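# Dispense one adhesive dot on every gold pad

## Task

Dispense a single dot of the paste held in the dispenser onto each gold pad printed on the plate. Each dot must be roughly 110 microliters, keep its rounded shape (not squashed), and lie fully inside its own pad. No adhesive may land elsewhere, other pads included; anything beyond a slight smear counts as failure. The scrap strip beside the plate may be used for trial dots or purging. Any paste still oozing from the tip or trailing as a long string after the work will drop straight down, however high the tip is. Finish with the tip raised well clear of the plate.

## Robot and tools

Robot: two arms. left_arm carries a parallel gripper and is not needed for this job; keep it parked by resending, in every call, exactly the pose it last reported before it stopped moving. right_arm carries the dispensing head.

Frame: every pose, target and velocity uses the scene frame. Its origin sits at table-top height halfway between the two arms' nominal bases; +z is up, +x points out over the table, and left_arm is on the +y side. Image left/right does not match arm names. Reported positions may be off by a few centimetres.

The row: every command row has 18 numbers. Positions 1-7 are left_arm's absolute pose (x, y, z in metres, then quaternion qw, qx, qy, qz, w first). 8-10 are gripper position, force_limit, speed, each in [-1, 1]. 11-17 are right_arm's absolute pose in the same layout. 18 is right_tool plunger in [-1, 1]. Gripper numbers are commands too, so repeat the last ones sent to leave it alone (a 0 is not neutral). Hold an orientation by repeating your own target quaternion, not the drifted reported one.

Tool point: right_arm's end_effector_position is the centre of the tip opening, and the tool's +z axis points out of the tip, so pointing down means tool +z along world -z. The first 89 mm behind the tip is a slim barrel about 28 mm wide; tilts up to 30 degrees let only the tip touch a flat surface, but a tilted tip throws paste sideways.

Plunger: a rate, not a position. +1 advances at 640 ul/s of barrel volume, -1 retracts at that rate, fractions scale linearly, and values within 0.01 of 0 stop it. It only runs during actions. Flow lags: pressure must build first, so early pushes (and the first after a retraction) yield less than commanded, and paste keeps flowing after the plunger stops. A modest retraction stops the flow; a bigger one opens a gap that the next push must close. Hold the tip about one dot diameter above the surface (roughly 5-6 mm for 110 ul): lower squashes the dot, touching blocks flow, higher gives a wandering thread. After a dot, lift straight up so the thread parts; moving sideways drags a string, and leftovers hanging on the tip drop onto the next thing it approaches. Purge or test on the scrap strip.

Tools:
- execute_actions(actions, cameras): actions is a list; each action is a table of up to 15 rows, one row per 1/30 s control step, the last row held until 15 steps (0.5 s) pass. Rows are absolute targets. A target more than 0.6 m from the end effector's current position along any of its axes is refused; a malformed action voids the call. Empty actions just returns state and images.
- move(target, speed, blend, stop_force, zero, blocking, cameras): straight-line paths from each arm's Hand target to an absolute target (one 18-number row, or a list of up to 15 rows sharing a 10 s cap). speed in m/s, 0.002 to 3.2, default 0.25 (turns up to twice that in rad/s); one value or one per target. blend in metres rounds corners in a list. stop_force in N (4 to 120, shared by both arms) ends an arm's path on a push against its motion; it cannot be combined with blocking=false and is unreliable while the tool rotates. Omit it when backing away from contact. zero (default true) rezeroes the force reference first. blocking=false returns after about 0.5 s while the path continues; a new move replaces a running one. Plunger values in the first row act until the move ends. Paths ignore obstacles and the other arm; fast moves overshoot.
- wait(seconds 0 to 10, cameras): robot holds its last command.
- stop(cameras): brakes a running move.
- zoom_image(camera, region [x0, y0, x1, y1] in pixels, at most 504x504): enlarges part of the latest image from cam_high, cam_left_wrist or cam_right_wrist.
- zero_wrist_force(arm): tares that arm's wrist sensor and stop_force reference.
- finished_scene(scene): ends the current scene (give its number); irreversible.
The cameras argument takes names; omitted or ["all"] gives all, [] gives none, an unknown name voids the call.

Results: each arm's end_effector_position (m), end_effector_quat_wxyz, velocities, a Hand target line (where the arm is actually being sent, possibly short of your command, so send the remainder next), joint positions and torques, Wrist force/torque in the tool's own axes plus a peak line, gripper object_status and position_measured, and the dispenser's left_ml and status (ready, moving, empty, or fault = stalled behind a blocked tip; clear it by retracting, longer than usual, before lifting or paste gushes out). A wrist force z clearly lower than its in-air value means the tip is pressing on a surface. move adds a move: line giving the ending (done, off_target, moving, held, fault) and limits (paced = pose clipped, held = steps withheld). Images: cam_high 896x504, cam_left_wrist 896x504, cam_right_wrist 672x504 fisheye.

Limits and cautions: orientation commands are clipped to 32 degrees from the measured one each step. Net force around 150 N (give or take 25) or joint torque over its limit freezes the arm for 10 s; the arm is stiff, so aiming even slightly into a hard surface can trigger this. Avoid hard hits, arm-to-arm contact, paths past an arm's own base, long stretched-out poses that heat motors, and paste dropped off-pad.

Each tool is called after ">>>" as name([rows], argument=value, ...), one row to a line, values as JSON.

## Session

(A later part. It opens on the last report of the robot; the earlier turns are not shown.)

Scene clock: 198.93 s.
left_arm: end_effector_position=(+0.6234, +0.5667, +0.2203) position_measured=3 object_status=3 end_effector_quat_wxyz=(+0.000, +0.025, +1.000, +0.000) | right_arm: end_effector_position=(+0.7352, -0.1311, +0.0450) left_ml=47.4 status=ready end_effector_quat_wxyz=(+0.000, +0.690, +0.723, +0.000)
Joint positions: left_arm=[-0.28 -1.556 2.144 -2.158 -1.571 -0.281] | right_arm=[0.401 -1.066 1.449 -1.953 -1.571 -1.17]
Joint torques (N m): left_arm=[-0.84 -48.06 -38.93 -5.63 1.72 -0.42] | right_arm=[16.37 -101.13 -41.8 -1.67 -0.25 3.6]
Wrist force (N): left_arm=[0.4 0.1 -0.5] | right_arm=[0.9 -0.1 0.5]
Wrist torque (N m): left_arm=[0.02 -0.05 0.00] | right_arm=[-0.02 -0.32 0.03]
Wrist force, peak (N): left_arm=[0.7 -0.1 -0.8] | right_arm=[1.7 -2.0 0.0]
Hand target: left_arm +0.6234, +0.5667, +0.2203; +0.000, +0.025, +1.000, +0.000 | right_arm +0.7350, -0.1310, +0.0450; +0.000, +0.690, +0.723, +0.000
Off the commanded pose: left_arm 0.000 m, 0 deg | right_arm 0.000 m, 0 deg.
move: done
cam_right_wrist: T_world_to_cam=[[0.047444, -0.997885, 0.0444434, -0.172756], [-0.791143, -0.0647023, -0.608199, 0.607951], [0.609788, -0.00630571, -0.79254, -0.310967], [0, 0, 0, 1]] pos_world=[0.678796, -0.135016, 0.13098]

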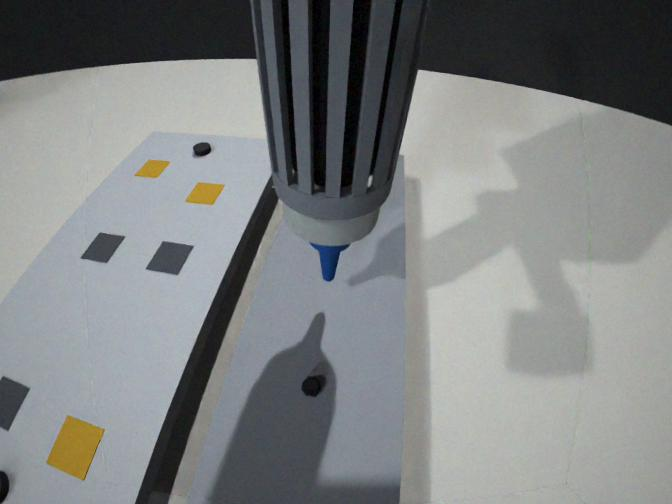

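>>> move(target=[0.6234, 0.5667, 0.2203, 0, 0.025, 1.0, 0, 1, 1, 1, 0.72, -0.130, 0.0356, 0, 0.690, 0.723, 0, 0], speed=0.05, cameras=["cam_right_wrist"])

>>> zoom_image(camera="cam_right_wrist", region=[260, 230, 400, 335])

>>> execute_actions([
  [[0.6234, 0.5667, 0.2203, 0, 0.025, 1.0, 0, 1, 1, 1, 0.72, -0.130, 0.0356, 0, 0.690, 0.723, 0, 0.34375]],
], cameras=["cam_right_wrist"])

>>> zoom_image(camera="cam_right_wrist", region=[260, 230, 400, 335])

>>> wait(seconds=0.7, cameras=["cam_right_wrist"])

>>> zoom_image(camera="cam_right_wrist", region=[260, 230, 400, 335])

>>> wait(seconds=1, cameras=["cam_right_wrist"])

>>> zoom_image(camera="cam_right_wrist", region=[260, 230, 400, 335])

>>> wait(seconds=1, cameras=["cam_right_wrist"])

>>> zoom_image(camera="cam_right_wrist", region=[260, 230, 400, 335])

>>> wait(seconds=2, cameras=["cam_right_wrist"])

>>> zoom_image(camera="cam_right_wrist", region=[260, 230, 400, 335])

Scene clock: 223.60 s.
left_arm: end_effector_position=(+0.6234, +0.5667, +0.2203) position_measured=3 object_status=3 end_effector_quat_wxyz=(+0.000, +0.025, +1.000, +0.000) | right_arm: end_effector_position=(+0.7199, -0.1299, +0.0356) left_ml=47.4 status=ready end_effector_quat_wxyz=(+0.000, +0.690, +0.723, +0.000)
Joint positions: left_arm=[-0.28 -1.556 2.144 -2.158 -1.571 -0.281] | right_arm=[0.41 -1.078 1.485 -1.978 -1.571 -1.161]
Joint torques (N m): left_arm=[-0.15 -46.21 -38.12 -5.68 1.56 -0.6] | right_arm=[-5.78 -75.77 -55.21 -1.05 0.38 0.91]
Wrist force (N): left_arm=[0.5 -0.1 -0.7] | right_arm=[0.9 0.0 0.5]
Wrist torque (N m): left_arm=[-0.02 -0.07 0.00] | right_arm=[0.01 -0.33 0.02]
Wrist force, peak (N): left_arm=[0.8 -0.3 -0.9] | right_arm=[1.3 -0.1 0.7]
Hand target: left_arm +0.6234, +0.5667, +0.2203; +0.000, +0.025, +1.000, +0.000 | right_arm +0.7200, -0.1300, +0.0356; +0.000, +0.690, +0.723, +0.000
Off the commanded pose: left_arm 0.000 m, 0 deg | right_arm 0.000 m, 0 deg.
move: done
cam_right_wrist: T_world_to_cam=[[0.0473015, -0.997891, 0.0444647, -0.170324], [-0.791104, -0.0646028, -0.608261, 0.590184], [0.60985, -0.00640456, -0.792491, -0.308999], [0, 0, 0, 1]] pos_world=[0.663396, -0.133816, 0.12168]

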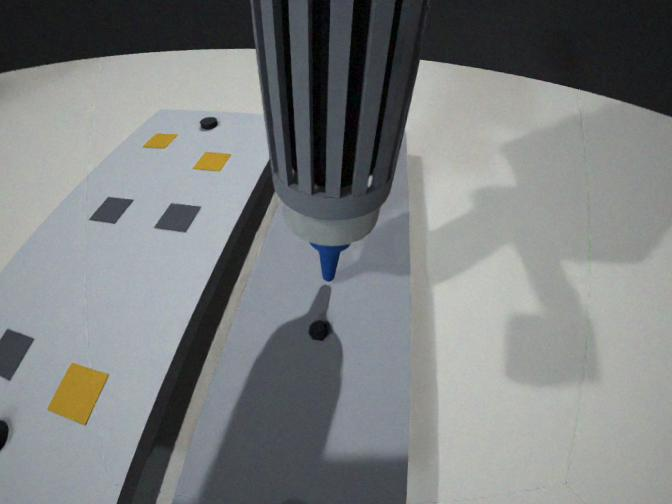

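Scaled by 3.600 (camera's finer frame: 960x720).

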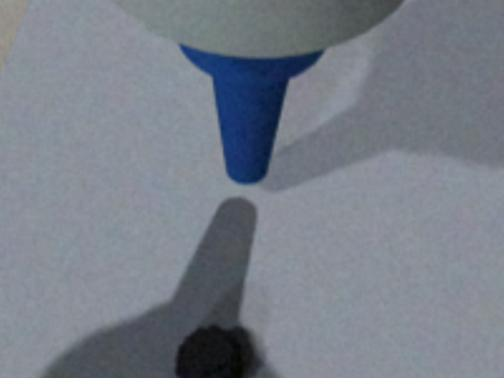

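Scene clock: 224.33 s.
left_arm: end_effector_position=(+0.6234, +0.5667, +0.2203) position_measured=3 object_status=3 end_effector_quat_wxyz=(+0.000, +0.025, +1.000, +0.000) | right_arm: end_effector_position=(+0.7200, -0.1300, +0.0356) left_ml=47.2 status=ready end_effector_quat_wxyz=(+0.000, +0.690, +0.723, +0.000)
Joint positions: left_arm=[-0.28 -1.556 2.144 -2.158 -1.571 -0.281] | right_arm=[0.409 -1.078 1.485 -1.977 -1.571 -1.162]
Joint torques (N m): left_arm=[0.52 -47.47 -38.13 -5.52 1.23 -0.23] | right_arm=[-12.74 -67.38 -52.88 -1.76 0.74 -2.98]
Wrist force (N): left_arm=[0.5 0.1 -0.5] | right_arm=[1.0 -0.2 0.6]
Wrist torque (N m): left_arm=[0.03 -0.07 0.00] | right_arm=[-0.06 -0.38 0.03]
Wrist force, peak (N): left_arm=[0.7 0.4 -1.1] | right_arm=[0.9 -0.5 0.8]
Hand target: left_arm +0.6234, +0.5667, +0.2203; +0.000, +0.025, +1.000, +0.000 | right_arm +0.7200, -0.1300, +0.0356; +0.000, +0.690, +0.723, +0.000
Off the commanded pose: left_arm 0.000 m, 0 deg | right_arm 0.000 m, 0 deg.
cam_right_wrist: T_world_to_cam=[[0.047392, -0.997884, 0.0445177, -0.170494], [-0.791232, -0.0647055, -0.608083, 0.590306], [0.609676, -0.00640561, -0.792625, -0.308929], [0, 0, 0, 1]] pos_world=[0.663496, -0.133916, 0.12168]

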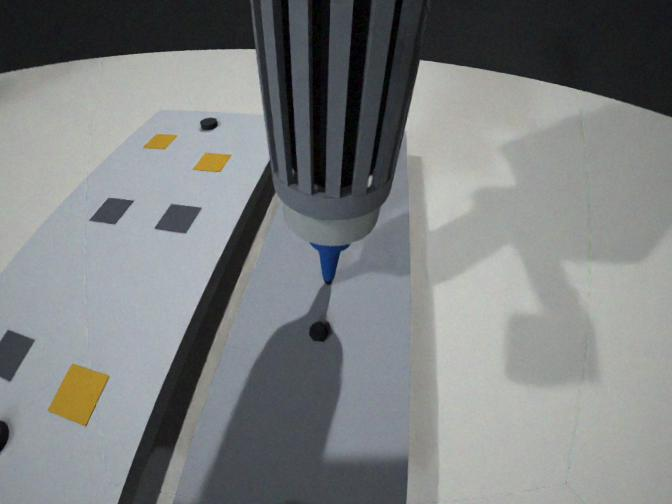

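Scaled by 3.600 (camera's finer frame: 960x720).

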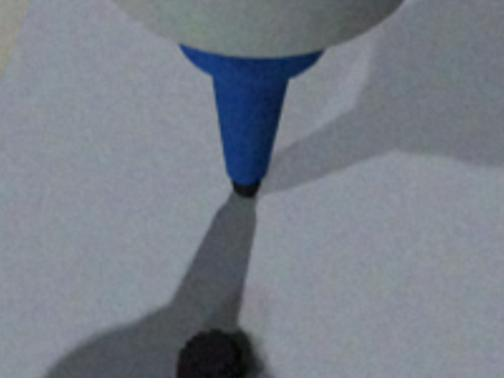

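Scene clock: 225.03 s.
left_arm: end_effector_position=(+0.6234, +0.5667, +0.2203) position_measured=3 object_status=3 end_effector_quat_wxyz=(+0.000, +0.025, +1.000, +0.000) | right_arm: end_effector_position=(+0.7200, -0.1300, +0.0356) left_ml=47.2 status=ready end_effector_quat_wxyz=(+0.000, +0.690, +0.723, +0.000)
Joint positions: left_arm=[-0.28 -1.556 2.144 -2.158 -1.571 -0.281] | right_arm=[0.409 -1.078 1.485 -1.977 -1.571 -1.162]
Joint torques (N m): left_arm=[0.2 -47.56 -37.98 -5.93 1.54 0.04] | right_arm=[-15.67 -67.51 -52.6 -2.25 0.44 -3.16]
Wrist force (N): left_arm=[0.5 -0.1 -0.8] | right_arm=[0.8 -0.4 0.5]
Wrist torque (N m): left_arm=[-0.02 -0.08 0.00] | right_arm=[-0.16 -0.31 0.03]
Wrist force, peak (N): left_arm=[0.8 0.1 -0.6] | right_arm=[1.1 -0.4 0.7]
Hand target: left_arm +0.6234, +0.5667, +0.2203; +0.000, +0.025, +1.000, +0.000 | right_arm +0.7200, -0.1300, +0.0356; +0.000, +0.690, +0.723, +0.000
Off the commanded pose: left_arm 0.000 m, 0 deg | right_arm 0.000 m, 0 deg.
wait: 0.70 s; at rest by 0.17 s
cam_right_wrist: T_world_to_cam=[[0.047392, -0.997884, 0.0445177, -0.170494], [-0.791232, -0.0647055, -0.608083, 0.590306], [0.609676, -0.00640561, -0.792625, -0.308929], [0, 0, 0, 1]] pos_world=[0.663496, -0.133916, 0.12168]

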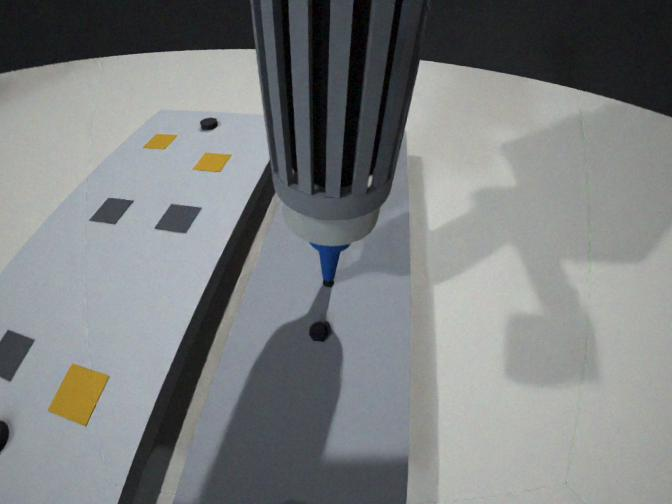

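Scaled by 3.600 (camera's finer frame: 960x720).

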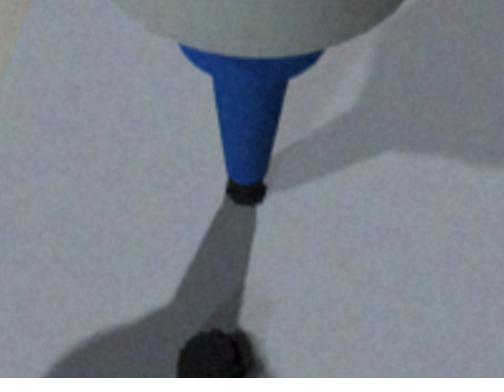

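Scene clock: 226.03 s.
left_arm: end_effector_position=(+0.6234, +0.5667, +0.2203) position_measured=3 object_status=3 end_effector_quat_wxyz=(+0.000, +0.025, +1.000, +0.000) | right_arm: end_effector_position=(+0.7200, -0.1300, +0.0356) left_ml=47.2 status=ready end_effector_quat_wxyz=(+0.000, +0.690, +0.723, +0.000)
Joint positions: left_arm=[-0.28 -1.556 2.144 -2.158 -1.571 -0.281] | right_arm=[0.409 -1.078 1.485 -1.977 -1.571 -1.162]
Joint torques (N m): left_arm=[-0.11 -44.54 -38.1 -5.61 1.33 -0.55] | right_arm=[-15.26 -68.76 -48.57 -3.05 0.36 -2.9]
Wrist force (N): left_arm=[0.3 -0.1 -0.7] | right_arm=[1.0 -0.3 1.0]
Wrist torque (N m): left_arm=[0.00 -0.05 0.01] | right_arm=[-0.10 -0.38 0.02]
Wrist force, peak (N): left_arm=[0.1 -0.3 -1.0] | right_arm=[1.2 -0.1 0.8]
Hand target: left_arm +0.6234, +0.5667, +0.2203; +0.000, +0.025, +1.000, +0.000 | right_arm +0.7200, -0.1300, +0.0356; +0.000, +0.690, +0.723, +0.000
Off the commanded pose: left_arm 0.000 m, 0 deg | right_arm 0.000 m, 0 deg.
wait: 1.00 s; at rest by 0.17 s
cam_right_wrist: T_world_to_cam=[[0.047392, -0.997884, 0.0445177, -0.170494], [-0.791232, -0.0647055, -0.608083, 0.590306], [0.609676, -0.00640561, -0.792625, -0.308929], [0, 0, 0, 1]] pos_world=[0.663496, -0.133916, 0.12168]

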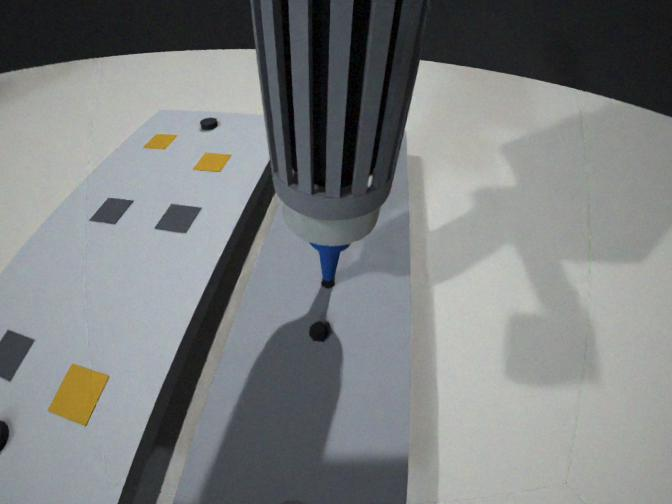

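Scaled by 3.600 (camera's finer frame: 960x720).

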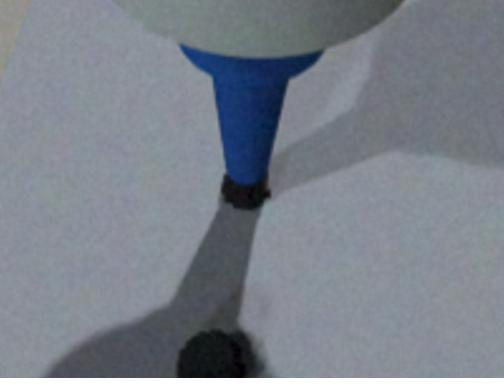

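Scene clock: 227.03 s.
left_arm: end_effector_position=(+0.6234, +0.5667, +0.2203) position_measured=3 object_status=3 end_effector_quat_wxyz=(+0.000, +0.025, +1.000, +0.000) | right_arm: end_effector_position=(+0.7200, -0.1300, +0.0356) left_ml=47.2 status=ready end_effector_quat_wxyz=(+0.000, +0.690, +0.723, +0.000)
Joint positions: left_arm=[-0.28 -1.556 2.144 -2.158 -1.571 -0.281] | right_arm=[0.409 -1.078 1.485 -1.977 -1.571 -1.162]
Joint torques (N m): left_arm=[-0.77 -47.43 -37.86 -5.82 1.35 -0.08] | right_arm=[-13.9 -69.61 -46.25 -3.57 0.61 -3.1]
Wrist force (N): left_arm=[-0.1 -0.1 -0.5] | right_arm=[1.1 -0.2 0.7]
Wrist torque (N m): left_arm=[-0.01 0.03 0.00] | right_arm=[-0.05 -0.42 0.02]
Wrist force, peak (N): left_arm=[0.6 0.1 -1.1] | right_arm=[1.0 -0.1 1.0]
Hand target: left_arm +0.6234, +0.5667, +0.2203; +0.000, +0.025, +1.000, +0.000 | right_arm +0.7200, -0.1300, +0.0356; +0.000, +0.690, +0.723, +0.000
Off the commanded pose: left_arm 0.000 m, 0 deg | right_arm 0.000 m, 0 deg.
wait: 1.00 s; at rest by 0.17 s
cam_right_wrist: T_world_to_cam=[[0.047392, -0.997884, 0.0445177, -0.170494], [-0.791232, -0.0647055, -0.608083, 0.590306], [0.609676, -0.00640561, -0.792625, -0.308929], [0, 0, 0, 1]] pos_world=[0.663496, -0.133916, 0.12168]

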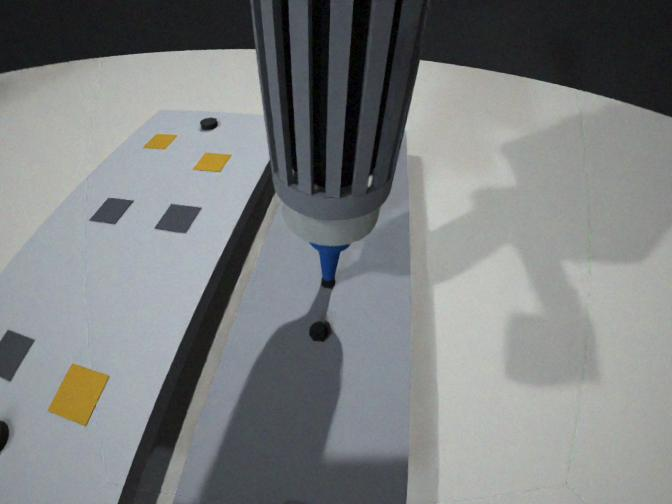

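Scaled by 3.600 (camera's finer frame: 960x720).

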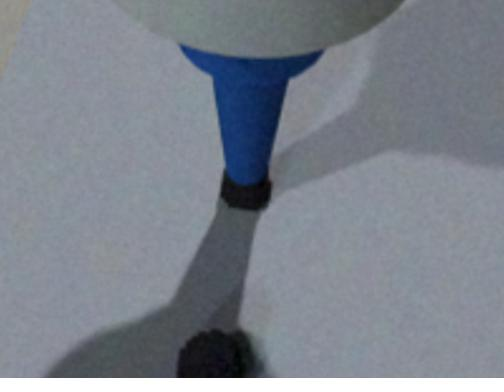

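Scene clock: 229.03 s.
left_arm: end_effector_position=(+0.6234, +0.5667, +0.2203) position_measured=3 object_status=3 end_effector_quat_wxyz=(+0.000, +0.025, +1.000, +0.000) | right_arm: end_effector_position=(+0.7200, -0.1300, +0.0356) left_ml=47.2 status=ready end_effector_quat_wxyz=(+0.000, +0.690, +0.723, +0.000)
Joint positions: left_arm=[-0.28 -1.556 2.144 -2.158 -1.571 -0.281] | right_arm=[0.409 -1.078 1.485 -1.977 -1.571 -1.162]
Joint torques (N m): left_arm=[0.32 -46.11 -38.99 -5.66 1.74 -0.09] | right_arm=[-14.73 -67.33 -42.8 -4.74 0.73 -3.14]
Wrist force (N): left_arm=[0.5 0.1 -1.1] | right_arm=[1.0 0.0 0.7]
Wrist torque (N m): left_arm=[0.02 -0.07 0.00] | right_arm=[-0.01 -0.38 0.02]
Wrist force, peak (N): left_arm=[0.5 0.1 -1.1] | right_arm=[1.2 -0.2 0.7]
Hand target: left_arm +0.6234, +0.5667, +0.2203; +0.000, +0.025, +1.000, +0.000 | right_arm +0.7200, -0.1300, +0.0356; +0.000, +0.690, +0.723, +0.000
Off the commanded pose: left_arm 0.000 m, 0 deg | right_arm 0.000 m, 0 deg.
wait: 2.00 s; at rest by 0.17 s
cam_right_wrist: T_world_to_cam=[[0.0473306, -0.997883, 0.0445964, -0.170458], [-0.791236, -0.0647047, -0.608077, 0.590248], [0.609676, -0.00650561, -0.792624, -0.309022], [0, 0, 0, 1]] pos_world=[0.663496, -0.133916, 0.12158]

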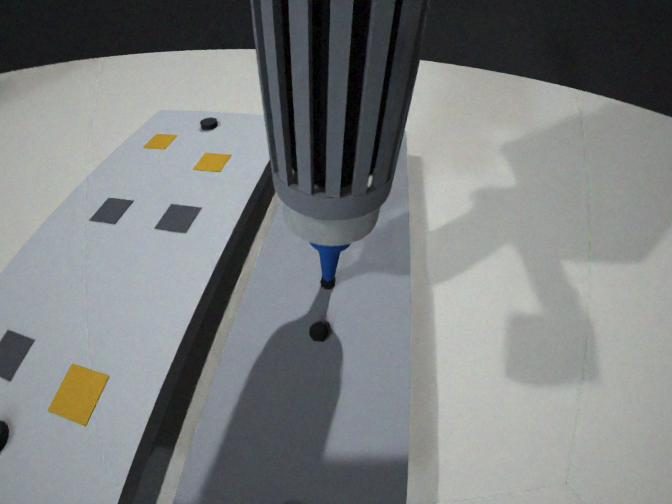

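Scaled by 3.600 (camera's finer frame: 960x720).

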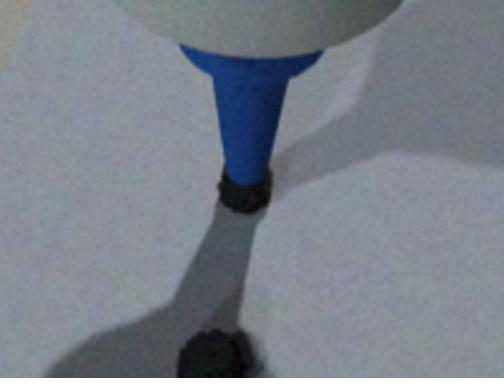

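>>> move([
  [0.6234, 0.5667, 0.2203, 0, 0.025, 1.0, 0, 1, 1, 1, 0.72, -0.130, 0.060, 0, 0.690, 0.723, 0, 0],
], speed=0.06, cameras=["cam_right_wrist"])

>>> zoom_image(camera="cam_right_wrist", region=[260, 230, 400, 335])

>>> move([
  [0.6234, 0.5667, 0.2203, 0, 0.025, 1.0, 0, 1, 1, 1, 0.6704, -0.053, 0.043, 0, 0.690, 0.723, 0, 0],
], speed=0.1, cameras=["cam_right_wrist"])

>>> zoom_image(camera="cam_right_wrist", region=[260, 230, 400, 335])

Scene clock: 263.50 s.
left_arm: end_effector_position=(+0.6234, +0.5667, +0.2203) position_measured=3 object_status=3 end_effector_quat_wxyz=(+0.000, +0.025, +1.000, +0.000) | right_arm: end_effector_position=(+0.7200, -0.1300, +0.0603) left_ml=47.2 status=ready end_effector_quat_wxyz=(+0.000, +0.690, +0.723, +0.000)
Joint positions: left_arm=[-0.28 -1.556 2.144 -2.158 -1.571 -0.281] | right_arm=[0.409 -1.094 1.462 -1.939 -1.571 -1.162]
Joint torques (N m): left_arm=[0.44 -47.86 -35.36 -5.24 1.43 -0.19] | right_arm=[-12.23 -66.54 -40.68 -6.62 0.21 -2.94]
Wrist force (N): left_arm=[0.2 -0.1 -0.2] | right_arm=[1.2 0.0 0.5]
Wrist torque (N m): left_arm=[-0.01 -0.03 0.00] | right_arm=[-0.02 -0.45 0.04]
Wrist force, peak (N): left_arm=[0.9 -0.3 -1.1] | right_arm=[1.1 0.0 1.9]
Hand target: left_arm +0.6234, +0.5667, +0.2203; +0.000, +0.025, +1.000, +0.000 | right_arm +0.7200, -0.1300, +0.0600; +0.000, +0.690, +0.723, +0.000
Off the commanded pose: left_arm 0.000 m, 0 deg | right_arm 0.000 m, 0 deg.
move: done
cam_right_wrist: T_world_to_cam=[[0.04738, -0.997884, 0.044526, -0.171587], [-0.791099, -0.0647024, -0.608256, 0.605282], [0.60985, -0.00640529, -0.792491, -0.289626], [0, 0, 0, 1]] pos_world=[0.663596, -0.133916, 0.14628]

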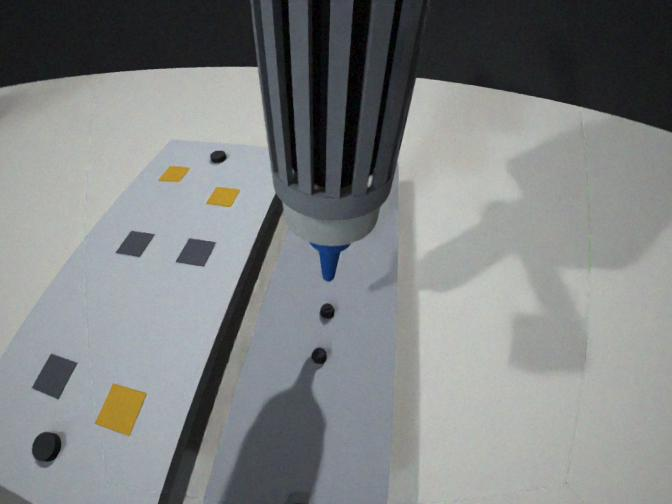

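Scaled by 3.600 (camera's finer frame: 960x720).

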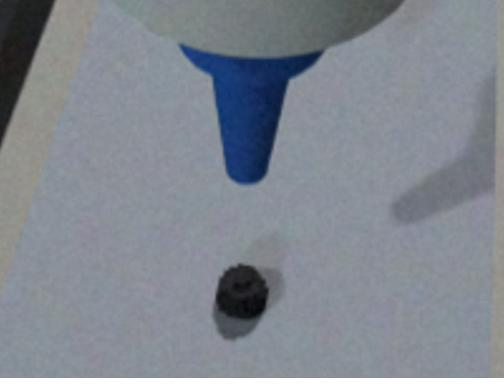

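Scene clock: 264.77 s.
left_arm: end_effector_position=(+0.6234, +0.5667, +0.2203) position_measured=3 object_status=3 end_effector_quat_wxyz=(+0.000, +0.025, +1.000, +0.000) | right_arm: end_effector_position=(+0.6704, -0.0528, +0.0429) left_ml=47.2 status=ready end_effector_quat_wxyz=(+0.000, +0.690, +0.723, +0.000) end_effector_velocity=(+0.001, -0.003, -0.002) end_effector_angular_velocity=(-0.002, +0.002, +0.002)
Joint positions: left_arm=[-0.28 -1.556 2.144 -2.158 -1.571 -0.281] | right_arm=[0.507 -1.066 1.453 -1.957 -1.571 -1.064]
Joint velocities: left_arm=[within noise] | right_arm=[-0.003 0.002 0.001 0 -0.001 -0.005]
Joint torques (N m): left_arm=[1.56 -46.06 -35.54 -5.54 1.61 0.14] | right_arm=[-16.23 -100.84 -45.87 -2.96 -0.24 -3.34]
Wrist force (N): left_arm=[0.6 -0.4 -0.6] | right_arm=[0.4 0.1 0.8]
Wrist torque (N m): left_arm=[-0.06 -0.09 0.00] | right_arm=[0.03 -0.18 0.02]
Wrist force, peak (N): left_arm=[0.6 -0.3 -1.0] | right_arm=[2.5 -1.2 0.9]
Hand target: left_arm +0.6234, +0.5667, +0.2203; +0.000, +0.025, +1.000, +0.000 | right_arm +0.6704, -0.0530, +0.0430; +0.000, +0.690, +0.723, +0.000
Off the commanded pose: left_arm 0.000 m, 0 deg | right_arm 0.000 m, 0 deg.
move: done
cam_right_wrist: T_world_to_cam=[[0.0473097, -0.997891, 0.0444535, -0.0913733], [-0.791237, -0.0646011, -0.608087, 0.560505], [0.609676, -0.00640484, -0.792625, -0.272409], [0, 0, 0, 1]] pos_world=[0.613896, -0.0567161, 0.12898]

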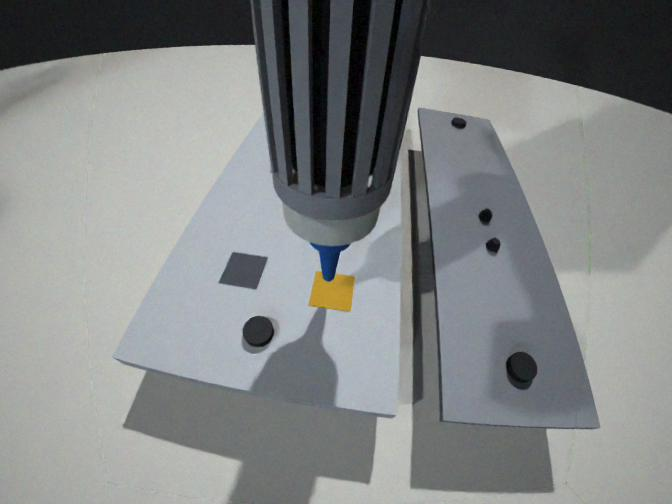

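Scaled by 3.600 (camera's finer frame: 960x720).

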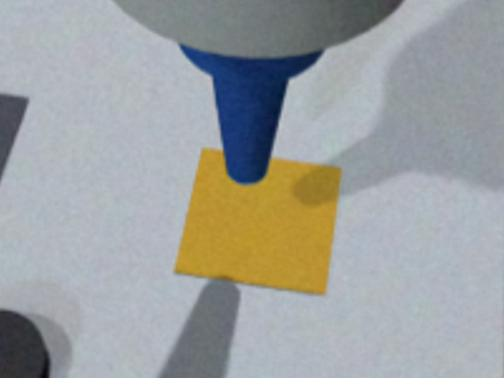

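>>> move(target=[0.6234, 0.5667, 0.2203, 0, 0.025, 1.0, 0, 1, 1, 1, 0.6717, -0.0541, 0.0356, 0, 0.690, 0.723, 0, 0], speed=0.05, cameras=["cam_right_wrist"])

>>> zoom_image(camera="cam_right_wrist", region=[260, 230, 400, 335])

>>> move(target=[0.6234, 0.5667, 0.2203, 0, 0.025, 1.0, 0, 1, 1, 1, 0.6717, -0.0541, 0.02, 0, 0.690, 0.723, 0, 0], speed=0.006, stop_force=5, cameras=["cam_right_wrist"])

>>> zoom_image(camera="cam_right_wrist", region=[260, 230, 400, 335])

>>> move(target=[0.6234, 0.5667, 0.2203, 0, 0.025, 1.0, 0, 1, 1, 1, 0.6717, -0.0541, 0.050, 0, 0.690, 0.723, 0, 0], speed=0.05, cameras=["cam_right_wrist"])

>>> zoom_image(camera="cam_right_wrist", region=[260, 230, 400, 335])

Scene clock: 334.27 s.
left_arm: end_effector_position=(+0.6234, +0.5667, +0.2203) position_measured=3 object_status=3 end_effector_quat_wxyz=(+0.000, +0.025, +1.000, +0.000) | right_arm: end_effector_position=(+0.6717, -0.0541, +0.0355) left_ml=47.2 status=ready end_effector_quat_wxyz=(+0.000, +0.690, +0.723, +0.000)
Joint positions: left_arm=[-0.28 -1.556 2.144 -2.158 -1.571 -0.281] | right_arm=[0.505 -1.062 1.459 -1.968 -1.571 -1.066]
Joint torques (N m): left_arm=[0.32 -44.46 -34.75 -5.56 1.13 -0.5] | right_arm=[-14.08 -83.41 -48.18 -3.13 1.89 -2.7]
Wrist force (N): left_arm=[0.5 -0.5 -0.9] | right_arm=[1.0 -0.4 0.9]
Wrist torque (N m): left_arm=[-0.08 -0.07 0.00] | right_arm=[-0.16 -0.38 0.02]
Wrist force, peak (N): left_arm=[0.6 -0.1 -1.4] | right_arm=[1.5 -0.5 0.4]
Hand target: left_arm +0.6234, +0.5667, +0.2203; +0.000, +0.025, +1.000, +0.000 | right_arm +0.6717, -0.0541, +0.0356; +0.000, +0.690, +0.723, +0.000
Off the commanded pose: left_arm 0.000 m, 0 deg | right_arm 0.000 m, 0 deg.
move: done
cam_right_wrist: T_world_to_cam=[[0.047392, -0.997884, 0.0445177, -0.0924614], [-0.791232, -0.0647055, -0.608083, 0.556958], [0.609676, -0.00640561, -0.792625, -0.279215], [0, 0, 0, 1]] pos_world=[0.615296, -0.058016, 0.12148]

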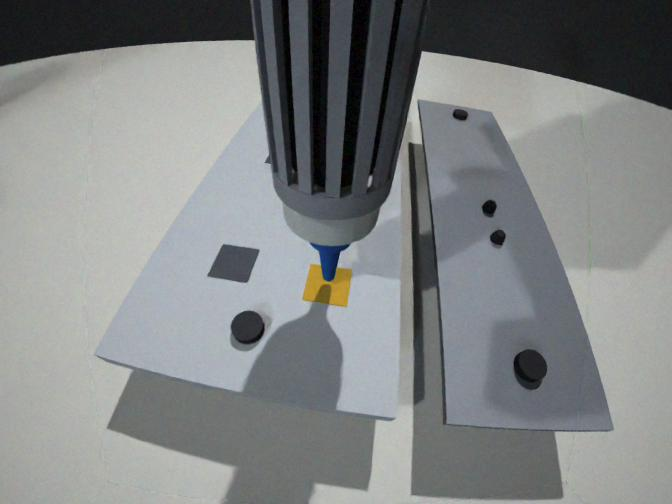

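Scaled by 3.600 (camera's finer frame: 960x720).

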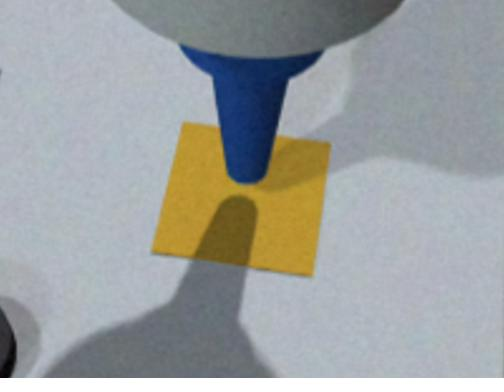

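Scene clock: 336.13 s.
left_arm: end_effector_position=(+0.6234, +0.5667, +0.2203) position_measured=3 object_status=3 end_effector_quat_wxyz=(+0.000, +0.025, +1.000, +0.000) | right_arm: end_effector_position=(+0.6717, -0.0541, +0.0311) left_ml=47.2 status=ready end_effector_quat_wxyz=(+0.000, +0.690, +0.723, +0.000)
Joint positions: left_arm=[-0.28 -1.556 2.144 -2.158 -1.571 -0.281] | right_arm=[0.505 -1.059 1.463 -1.975 -1.571 -1.066]
Joint torques (N m): left_arm=[1.42 -46.28 -35.05 -5.3 1.17 -0.05] | right_arm=[-10.85 -92.74 -46.25 0.1 1.74 -0.21]
Wrist force (N): left_arm=[0.7 -0.1 -0.9] | right_arm=[1.8 -0.1 -8.9]
Wrist torque (N m): left_arm=[-0.01 -0.11 0.00] | right_arm=[-0.08 -0.37 0.02]
Wrist force, peak (N): left_arm=[0.5 -0.1 -1.5] | right_arm=[-1.0 -4.2 -17.4]
Hand target: left_arm +0.6234, +0.5667, +0.2203; +0.000, +0.025, +1.000, +0.000 | right_arm +0.6717, -0.0541, +0.0311; +0.000, +0.690, +0.723, +0.000
Off the commanded pose: left_arm 0.000 m, 0 deg | right_arm 0.011 m, 0 deg.
move: contact (right_arm)
cam_right_wrist: T_world_to_cam=[[0.0473853, -0.997884, 0.0445185, -0.092266], [-0.791185, -0.0647011, -0.608145, 0.554322], [0.609739, -0.00640516, -0.792577, -0.282668], [0, 0, 0, 1]] pos_world=[0.615296, -0.058016, 0.11718]

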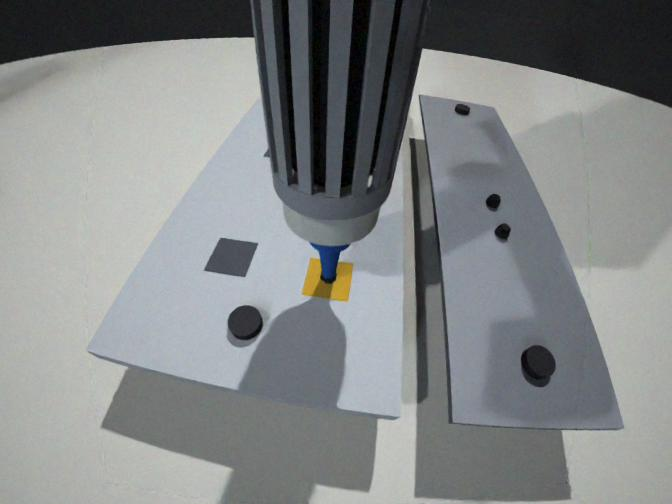

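Scaled by 3.600 (camera's finer frame: 960x720).

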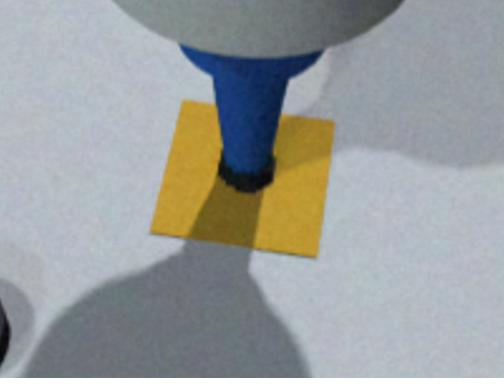

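Scene clock: 336.87 s.
left_arm: end_effector_position=(+0.6234, +0.5667, +0.2203) position_measured=3 object_status=3 end_effector_quat_wxyz=(+0.000, +0.025, +1.000, +0.000) | right_arm: end_effector_position=(+0.6717, -0.0541, +0.0503) left_ml=47.2 status=ready end_effector_quat_wxyz=(+0.000, +0.690, +0.723, +0.000)
Joint positions: left_arm=[-0.28 -1.556 2.144 -2.158 -1.571 -0.281] | right_arm=[0.505 -1.071 1.446 -1.946 -1.571 -1.066]
Joint torques (N m): left_arm=[3.09 -45.25 -35.13 -5.42 1.25 -0.14] | right_arm=[-4.8 -73.36 -39.61 -6.03 2.18 1.58]
Wrist force (N): left_arm=[0.2 0.0 -1.0] | right_arm=[1.4 -0.4 0.3]
Wrist torque (N m): left_arm=[0.01 -0.03 0.00] | right_arm=[-0.14 -0.54 0.02]
Wrist force, peak (N): left_arm=[0.5 0.0 -1.2] | right_arm=[2.2 0.0 -9.4]
Hand target: left_arm +0.6234, +0.5667, +0.2203; +0.000, +0.025, +1.000, +0.000 | right_arm +0.6717, -0.0541, +0.0500; +0.000, +0.690, +0.723, +0.000
Off the commanded pose: left_arm 0.000 m, 0 deg | right_arm 0.000 m, 0 deg.
move: done
cam_right_wrist: T_world_to_cam=[[0.0473826, -0.997884, 0.0445221, -0.0931151], [-0.791147, -0.0647016, -0.608194, 0.565921], [0.609788, -0.0064057, -0.792539, -0.267564], [0, 0, 0, 1]] pos_world=[0.615296, -0.058016, 0.13628]

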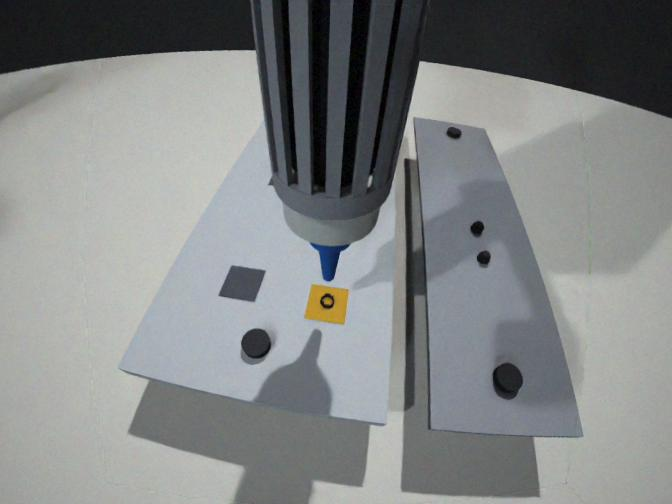

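Scaled by 3.600 (camera's finer frame: 960x720).

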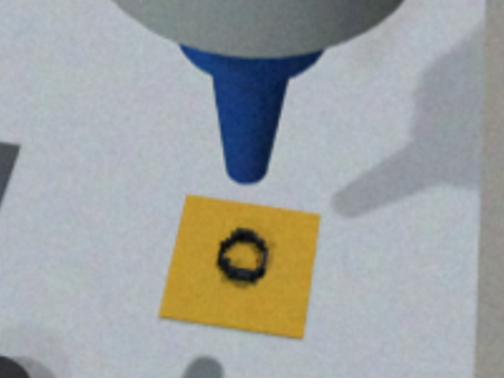

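>>> move([
  [0.6234, 0.5667, 0.2203, 0, 0.025, 1.0, 0, 1, 1, 1, 0.7905, -0.0635, 0.050, 0, 0.690, 0.723, 0, 0],
  [0.6234, 0.5667, 0.2203, 0, 0.025, 1.0, 0, 1, 1, 1, 0.7905, -0.0635, 0.0356, 0, 0.690, 0.723, 0, 0],
], speed=0.1, cameras=["cam_right_wrist"])

>>> zoom_image(camera="cam_right_wrist", region=[260, 230, 400, 335])

>>> move([
  [0.6234, 0.5667, 0.2203, 0, 0.025, 1.0, 0, 1, 1, 1, 0.8114, -0.0215, 0.045, 0, 0.690, 0.723, 0, 0],
  [0.6234, 0.5667, 0.2203, 0, 0.025, 1.0, 0, 1, 1, 1, 0.8114, -0.0215, 0.0356, 0, 0.690, 0.723, 0, 0],
], speed=0.1, cameras=["cam_right_wrist"])

>>> zoom_image(camera="cam_right_wrist", region=[260, 230, 400, 335])

Scene clock: 376.17 s.
left_arm: end_effector_position=(+0.6234, +0.5667, +0.2203) position_measured=3 object_status=3 end_effector_quat_wxyz=(+0.000, +0.025, +1.000, +0.000) | right_arm: end_effector_position=(+0.7906, -0.0636, +0.0354) left_ml=47.2 status=ready end_effector_quat_wxyz=(+0.000, +0.690, +0.723, +0.000) end_effector_velocity=(-0.001, -0.002, +0.002) end_effector_angular_velocity=(-0.002, +0.003, -0.005)
Joint positions: left_arm=[-0.28 -1.556 2.144 -2.158 -1.571 -0.281] | right_arm=[0.437 -0.925 1.238 -1.883 -1.571 -1.134]
Joint velocities: left_arm=[within noise] | right_arm=[-0.001 -0.001 -0.002 0.007 -0.001 0.003]
Joint torques (N m): left_arm=[3.15 -45.28 -35.39 -5.4 1.17 -0.06] | right_arm=[17.99 -114.64 -56.06 -1.03 1.52 4.15]
Wrist force (N): left_arm=[0.2 -0.1 -1.1] | right_arm=[1.4 -0.4 0.0]
Wrist torque (N m): left_arm=[0.00 -0.02 -0.01] | right_arm=[-0.14 -0.50 0.03]
Wrist force, peak (N): left_arm=[0.3 -0.1 -1.6] | right_arm=[1.7 -0.7 2.2]
Hand target: left_arm +0.6234, +0.5667, +0.2203; +0.000, +0.025, +1.000, +0.000 | right_arm +0.7905, -0.0635, +0.0356; +0.000, +0.690, +0.723, +0.000
Off the commanded pose: left_arm 0.000 m, 0 deg | right_arm 0.000 m, 0 deg.
move: done
cam_right_wrist: T_world_to_cam=[[0.047336, -0.997883, 0.0445889, -0.107534], [-0.791322, -0.0647035, -0.607966, 0.650333], [0.609565, -0.00650548, -0.79271, -0.351699], [0, 0, 0, 1]] pos_world=[0.734096, -0.067516, 0.12138]

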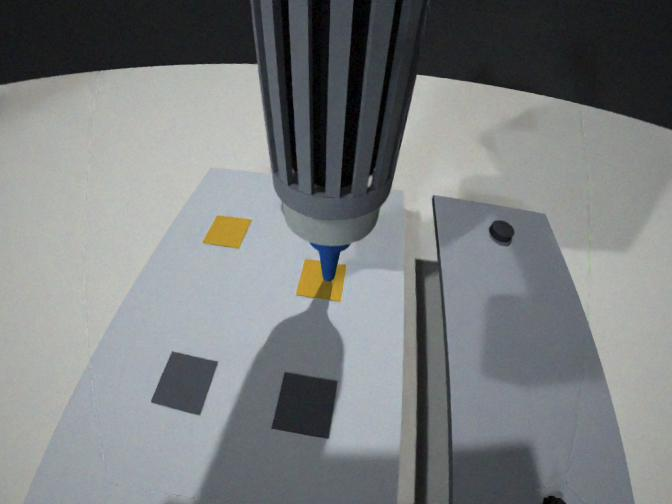

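Scaled by 3.600 (camera's finer frame: 960x720).

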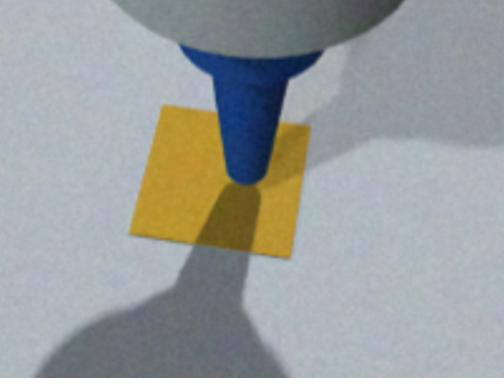

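Scene clock: 377.10 s.
left_arm: end_effector_position=(+0.6234, +0.5667, +0.2203) position_measured=3 object_status=3 end_effector_quat_wxyz=(+0.000, +0.025, +1.000, +0.000) | right_arm: end_effector_position=(+0.8113, -0.0214, +0.0353) left_ml=47.2 status=ready end_effector_quat_wxyz=(+0.000, +0.690, +0.723, +0.000) end_effector_velocity=(+0.002, -0.001, +0.004) end_effector_angular_velocity=(+0.000, +0.000, -0.001)
Joint positions: left_arm=[-0.28 -1.556 2.144 -2.158 -1.571 -0.281] | right_arm=[0.463 -0.852 1.114 -1.832 -1.571 -1.108]
Joint velocities: left_arm=[within noise] | right_arm=[-0.002 0 -0.006 0.006 0 -0.001]
Joint torques (N m): left_arm=[2.98 -44.22 -35.34 -5.21 1.34 -0.07] | right_arm=[-15.25 -121.52 -57.75 -1.26 -2.04 -3.29]
Wrist force (N): left_arm=[0.4 -0.1 -1.3] | right_arm=[1.4 -0.4 0.0]
Wrist torque (N m): left_arm=[-0.02 -0.06 0.00] | right_arm=[-0.18 -0.52 0.04]
Wrist force, peak (N): left_arm=[0.0 0.0 -1.4] | right_arm=[2.8 0.5 -0.6]
Hand target: left_arm +0.6234, +0.5667, +0.2203; +0.000, +0.025, +1.000, +0.000 | right_arm +0.8114, -0.0215, +0.0356; +0.000, +0.690, +0.723, +0.000
Off the commanded pose: left_arm 0.000 m, 0 deg | right_arm 0.000 m, 0 deg.
move: done
cam_right_wrist: T_world_to_cam=[[0.0473974, -0.997884, 0.0445102, -0.0664405], [-0.791318, -0.0647043, -0.607972, 0.669441], [0.609565, -0.00640549, -0.79271, -0.364041], [0, 0, 0, 1]] pos_world=[0.754796, -0.025316, 0.12138]

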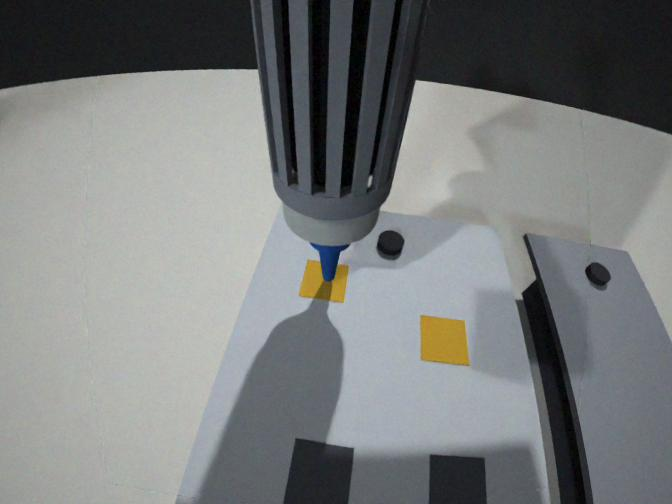

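Scaled by 3.600 (camera's finer frame: 960x720).

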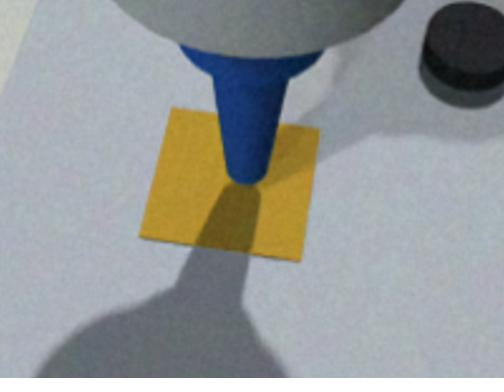

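>>> move([
  [0.6234, 0.5667, 0.2203, 0, 0.025, 1.0, 0, 1, 1, 1, 0.78, -0.06, 0.060, 0, 0.690, 0.723, 0, 0],
  [0.6234, 0.5667, 0.2203, 0, 0.025, 1.0, 0, 1, 1, 1, 0.750, -0.132, 0.045, 0, 0.690, 0.723, 0, 0],
  [0.6234, 0.5667, 0.2203, 0, 0.025, 1.0, 0, 1, 1, 1, 0.750, -0.132, 0.0363, 0, 0.690, 0.723, 0, 0],
], speed=0.12, blend=[0.01, 0.005, 0], cameras=["cam_right_wrist"])

>>> zoom_image(camera="cam_right_wrist", region=[260, 230, 400, 335])

>>> execute_actions([
  [[0.6234, 0.5667, 0.2203, 0, 0.025, 1.0, 0, 1, 1, 1, 0.750, -0.132, 0.0363, 0, 0.690, 0.723, 0, 0.469]],
  [[0.6234, 0.5667, 0.2203, 0, 0.025, 1.0, 0, 1, 1, 1, 0.750, -0.132, 0.0363, 0, 0.690, 0.723, 0, 0]],
  [[0.6234, 0.5667, 0.2203, 0, 0.025, 1.0, 0, 1, 1, 1, 0.750, -0.132, 0.0363, 0, 0.690, 0.723, 0, 0]],
  [[0.6234, 0.5667, 0.2203, 0, 0.025, 1.0, 0, 1, 1, 1, 0.750, -0.132, 0.0363, 0, 0.690, 0.723, 0, 0]],
  [[0.6234, 0.5667, 0.2203, 0, 0.025, 1.0, 0, 1, 1, 1, 0.750, -0.132, 0.0363, 0, 0.690, 0.723, 0, 0]],
  [[0.6234, 0.5667, 0.2203, 0, 0.025, 1.0, 0, 1, 1, 1, 0.750, -0.132, 0.0363, 0, 0.690, 0.723, 0, -0.469],[0.6234, 0.5667, 0.2203, 0, 0.025, 1.0, 0, 1, 1, 1, 0.750, -0.132, 0.0363, 0, 0.690, 0.723, 0, -0.469],[0.6234, 0.5667, 0.2203, 0, 0.025, 1.0, 0, 1, 1, 1, 0.750, -0.132, 0.0363, 0, 0.690, 0.723, 0, -0.469],[0.6234, 0.5667, 0.2203, 0, 0.025, 1.0, 0, 1, 1, 1, 0.750, -0.132, 0.0363, 0, 0.690, 0.723, 0, -0.469],[0.6234, 0.5667, 0.2203, 0, 0.025, 1.0, 0, 1, 1, 1, 0.750, -0.132, 0.0363, 0, 0.690, 0.723, 0, 0]],
], cameras=["cam_right_wrist"])

>>> zoom_image(camera="cam_right_wrist", region=[260, 230, 400, 335])

>>> move(target=[0.6234, 0.5667, 0.2203, 0, 0.025, 1.0, 0, 1, 1, 1, 0.750, -0.132, 0.060, 0, 0.690, 0.723, 0, 0], speed=0.08, cameras=["cam_right_wrist"])

>>> zoom_image(camera="cam_right_wrist", region=[260, 230, 400, 335])

Scene clock: 426.57 s.
left_arm: end_effector_position=(+0.6234, +0.5667, +0.2203) position_measured=3 object_status=3 end_effector_quat_wxyz=(+0.000, +0.025, +1.000, +0.000) | right_arm: end_effector_position=(+0.7502, -0.1321, +0.0362) left_ml=47.2 status=ready end_effector_quat_wxyz=(+0.000, +0.690, +0.723, +0.000) end_effector_velocity=(-0.002, -0.002, +0.002) end_effector_angular_velocity=(-0.001, +0.005, -0.002)
Joint positions: left_arm=[-0.28 -1.556 2.144 -2.158 -1.571 -0.281] | right_arm=[0.394 -1.043 1.429 -1.956 -1.571 -1.177]
Joint velocities: left_arm=[within noise] | right_arm=[-0.002 -0.002 -0.002 0.008 0.001 0]
Joint torques (N m): left_arm=[4.66 -46.33 -37.1 -5.32 1.1 0.2] | right_arm=[17.56 -101.74 -54.34 -1.04 2.26 3.97]
Wrist force (N): left_arm=[0.6 -0.3 -0.9] | right_arm=[1.3 -0.2 0.5]
Wrist torque (N m): left_arm=[-0.03 -0.08 0.00] | right_arm=[-0.07 -0.46 0.03]
Wrist force, peak (N): left_arm=[0.2 0.0 -1.8] | right_arm=[2.6 0.7 1.4]
Hand target: left_arm +0.6234, +0.5667, +0.2203; +0.000, +0.025, +1.000, +0.000 | right_arm +0.7500, -0.1320, +0.0363; +0.000, +0.690, +0.723, +0.000
Off the commanded pose: left_arm 0.000 m, 0 deg | right_arm 0.000 m, 0 deg.
move: done; blend cut to 0.0043 m at target 2
cam_right_wrist: T_world_to_cam=[[0.0473212, -0.997884, 0.0446007, -0.174108], [-0.791151, -0.0647008, -0.608189, 0.614381], [0.609787, -0.0065057, -0.792538, -0.326981], [0, 0, 0, 1]] pos_world=[0.693696, -0.136116, 0.12228]

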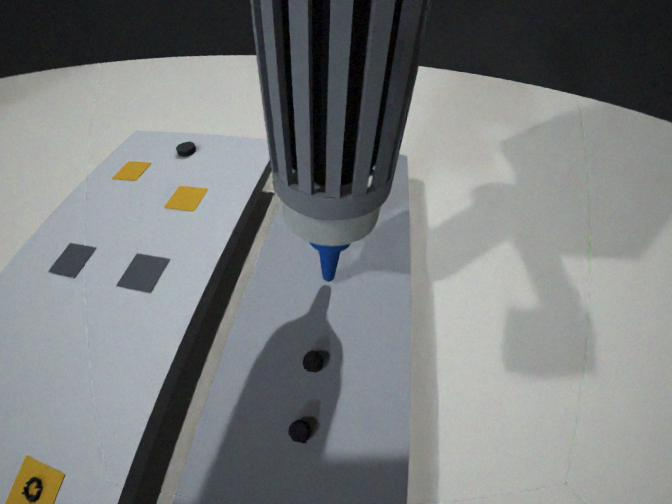

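Scaled by 3.600 (camera's finer frame: 960x720).

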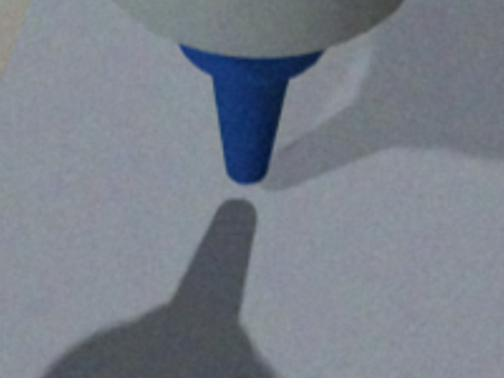

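Scene clock: 429.77 s.
left_arm: end_effector_position=(+0.6234, +0.5667, +0.2203) position_measured=3 object_status=3 end_effector_quat_wxyz=(+0.000, +0.025, +1.000, +0.000) | right_arm: end_effector_position=(+0.7500, -0.1320, +0.0363) left_ml=47.1 status=ready end_effector_quat_wxyz=(+0.000, +0.690, +0.723, +0.000)
Joint positions: left_arm=[-0.28 -1.556 2.144 -2.158 -1.571 -0.281] | right_arm=[0.394 -1.043 1.429 -1.956 -1.571 -1.177]
Joint torques (N m): left_arm=[4.05 -47.16 -36.91 -5.31 0.92 -0.13] | right_arm=[17.02 -104.16 -43.97 -2.01 1.85 3.73]
Wrist force (N): left_arm=[0.3 0.0 -1.1] | right_arm=[1.4 -0.4 0.4]
Wrist torque (N m): left_arm=[0.00 -0.05 0.00] | right_arm=[-0.14 -0.50 0.03]
Wrist force, peak (N): left_arm=[0.2 -0.2 -1.5] | right_arm=[1.8 -0.4 0.7]
Hand target: left_arm +0.6234, +0.5667, +0.2203; +0.000, +0.025, +1.000, +0.000 | right_arm +0.7500, -0.1320, +0.0363; +0.000, +0.690, +0.723, +0.000
Off the commanded pose: left_arm 0.000 m, 0 deg | right_arm 0.000 m, 0 deg.
cam_right_wrist: T_world_to_cam=[[0.047392, -0.997884, 0.0445177, -0.173938], [-0.791232, -0.0647055, -0.608083, 0.614279], [0.609676, -0.00640561, -0.792625, -0.326757], [0, 0, 0, 1]] pos_world=[0.693496, -0.135916, 0.12228]

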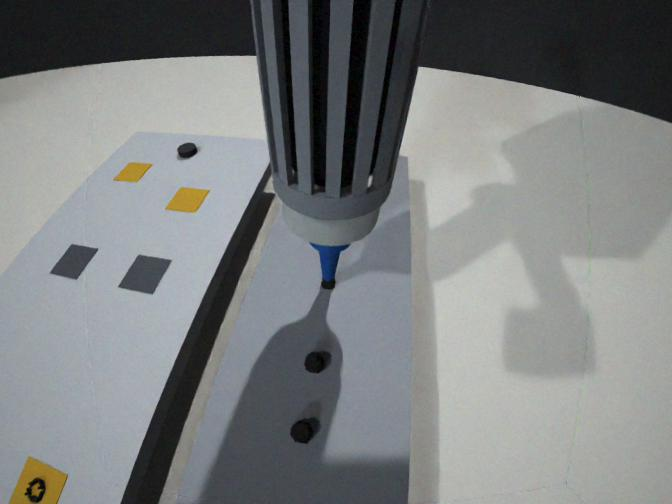

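Scaled by 3.600 (camera's finer frame: 960x720).

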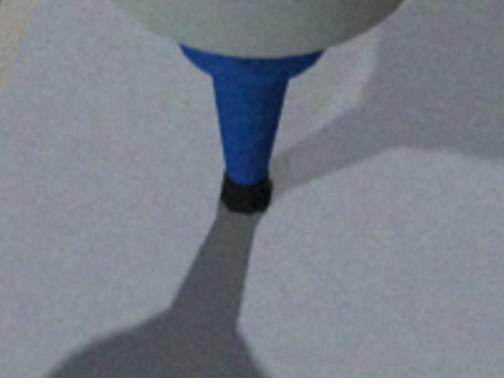

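Scene clock: 430.50 s.
left_arm: end_effector_position=(+0.6234, +0.5667, +0.2203) position_measured=3 object_status=3 end_effector_quat_wxyz=(+0.000, +0.025, +1.000, +0.000) | right_arm: end_effector_position=(+0.7500, -0.1320, +0.0603) left_ml=47.1 status=ready end_effector_quat_wxyz=(+0.000, +0.690, +0.723, +0.000) end_effector_velocity=(+0.001, +0.000, -0.001) end_effector_angular_velocity=(+0.001, -0.003, +0.002)
Joint positions: left_arm=[-0.28 -1.556 2.144 -2.158 -1.571 -0.281] | right_arm=[0.394 -1.057 1.406 -1.92 -1.571 -1.177]
Joint velocities: left_arm=[within noise] | right_arm=[0 0 0.002 -0.005 0 -0.002]
Joint torques (N m): left_arm=[4.52 -44.93 -37.18 -5.76 1.01 0.07] | right_arm=[14.11 -72.39 -41.94 -6.24 1.96 3.71]
Wrist force (N): left_arm=[0.2 -0.1 -1.6] | right_arm=[1.8 -0.3 0.3]
Wrist torque (N m): left_arm=[0.00 -0.03 0.00] | right_arm=[-0.13 -0.67 0.03]
Wrist force, peak (N): left_arm=[0.2 0.0 -1.6] | right_arm=[1.5 -0.1 1.5]
Hand target: left_arm +0.6234, +0.5667, +0.2203; +0.000, +0.025, +1.000, +0.000 | right_arm +0.7500, -0.1320, +0.0600; +0.000, +0.690, +0.723, +0.000
Off the commanded pose: left_arm 0.000 m, 0 deg | right_arm 0.000 m, 0 deg.
move: done
cam_right_wrist: T_world_to_cam=[[0.0473826, -0.997884, 0.0445221, -0.17501], [-0.791147, -0.0647016, -0.608194, 0.62897], [0.609788, -0.0064057, -0.792539, -0.307805], [0, 0, 0, 1]] pos_world=[0.693596, -0.135916, 0.14638]

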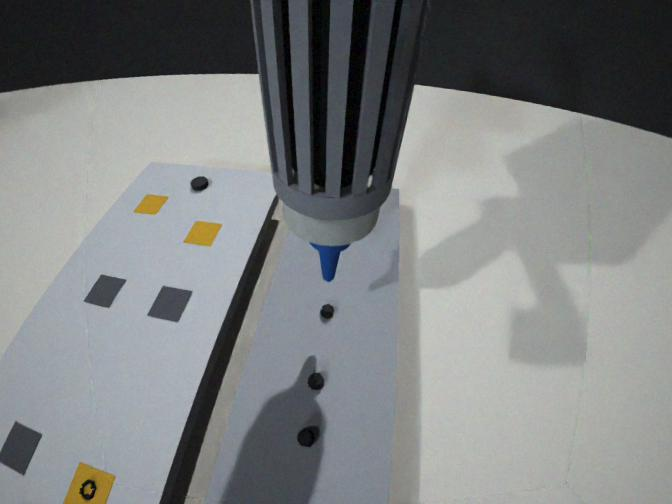

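Scaled by 3.600 (camera's finer frame: 960x720).

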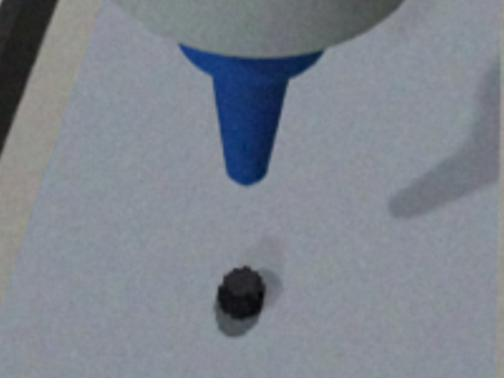

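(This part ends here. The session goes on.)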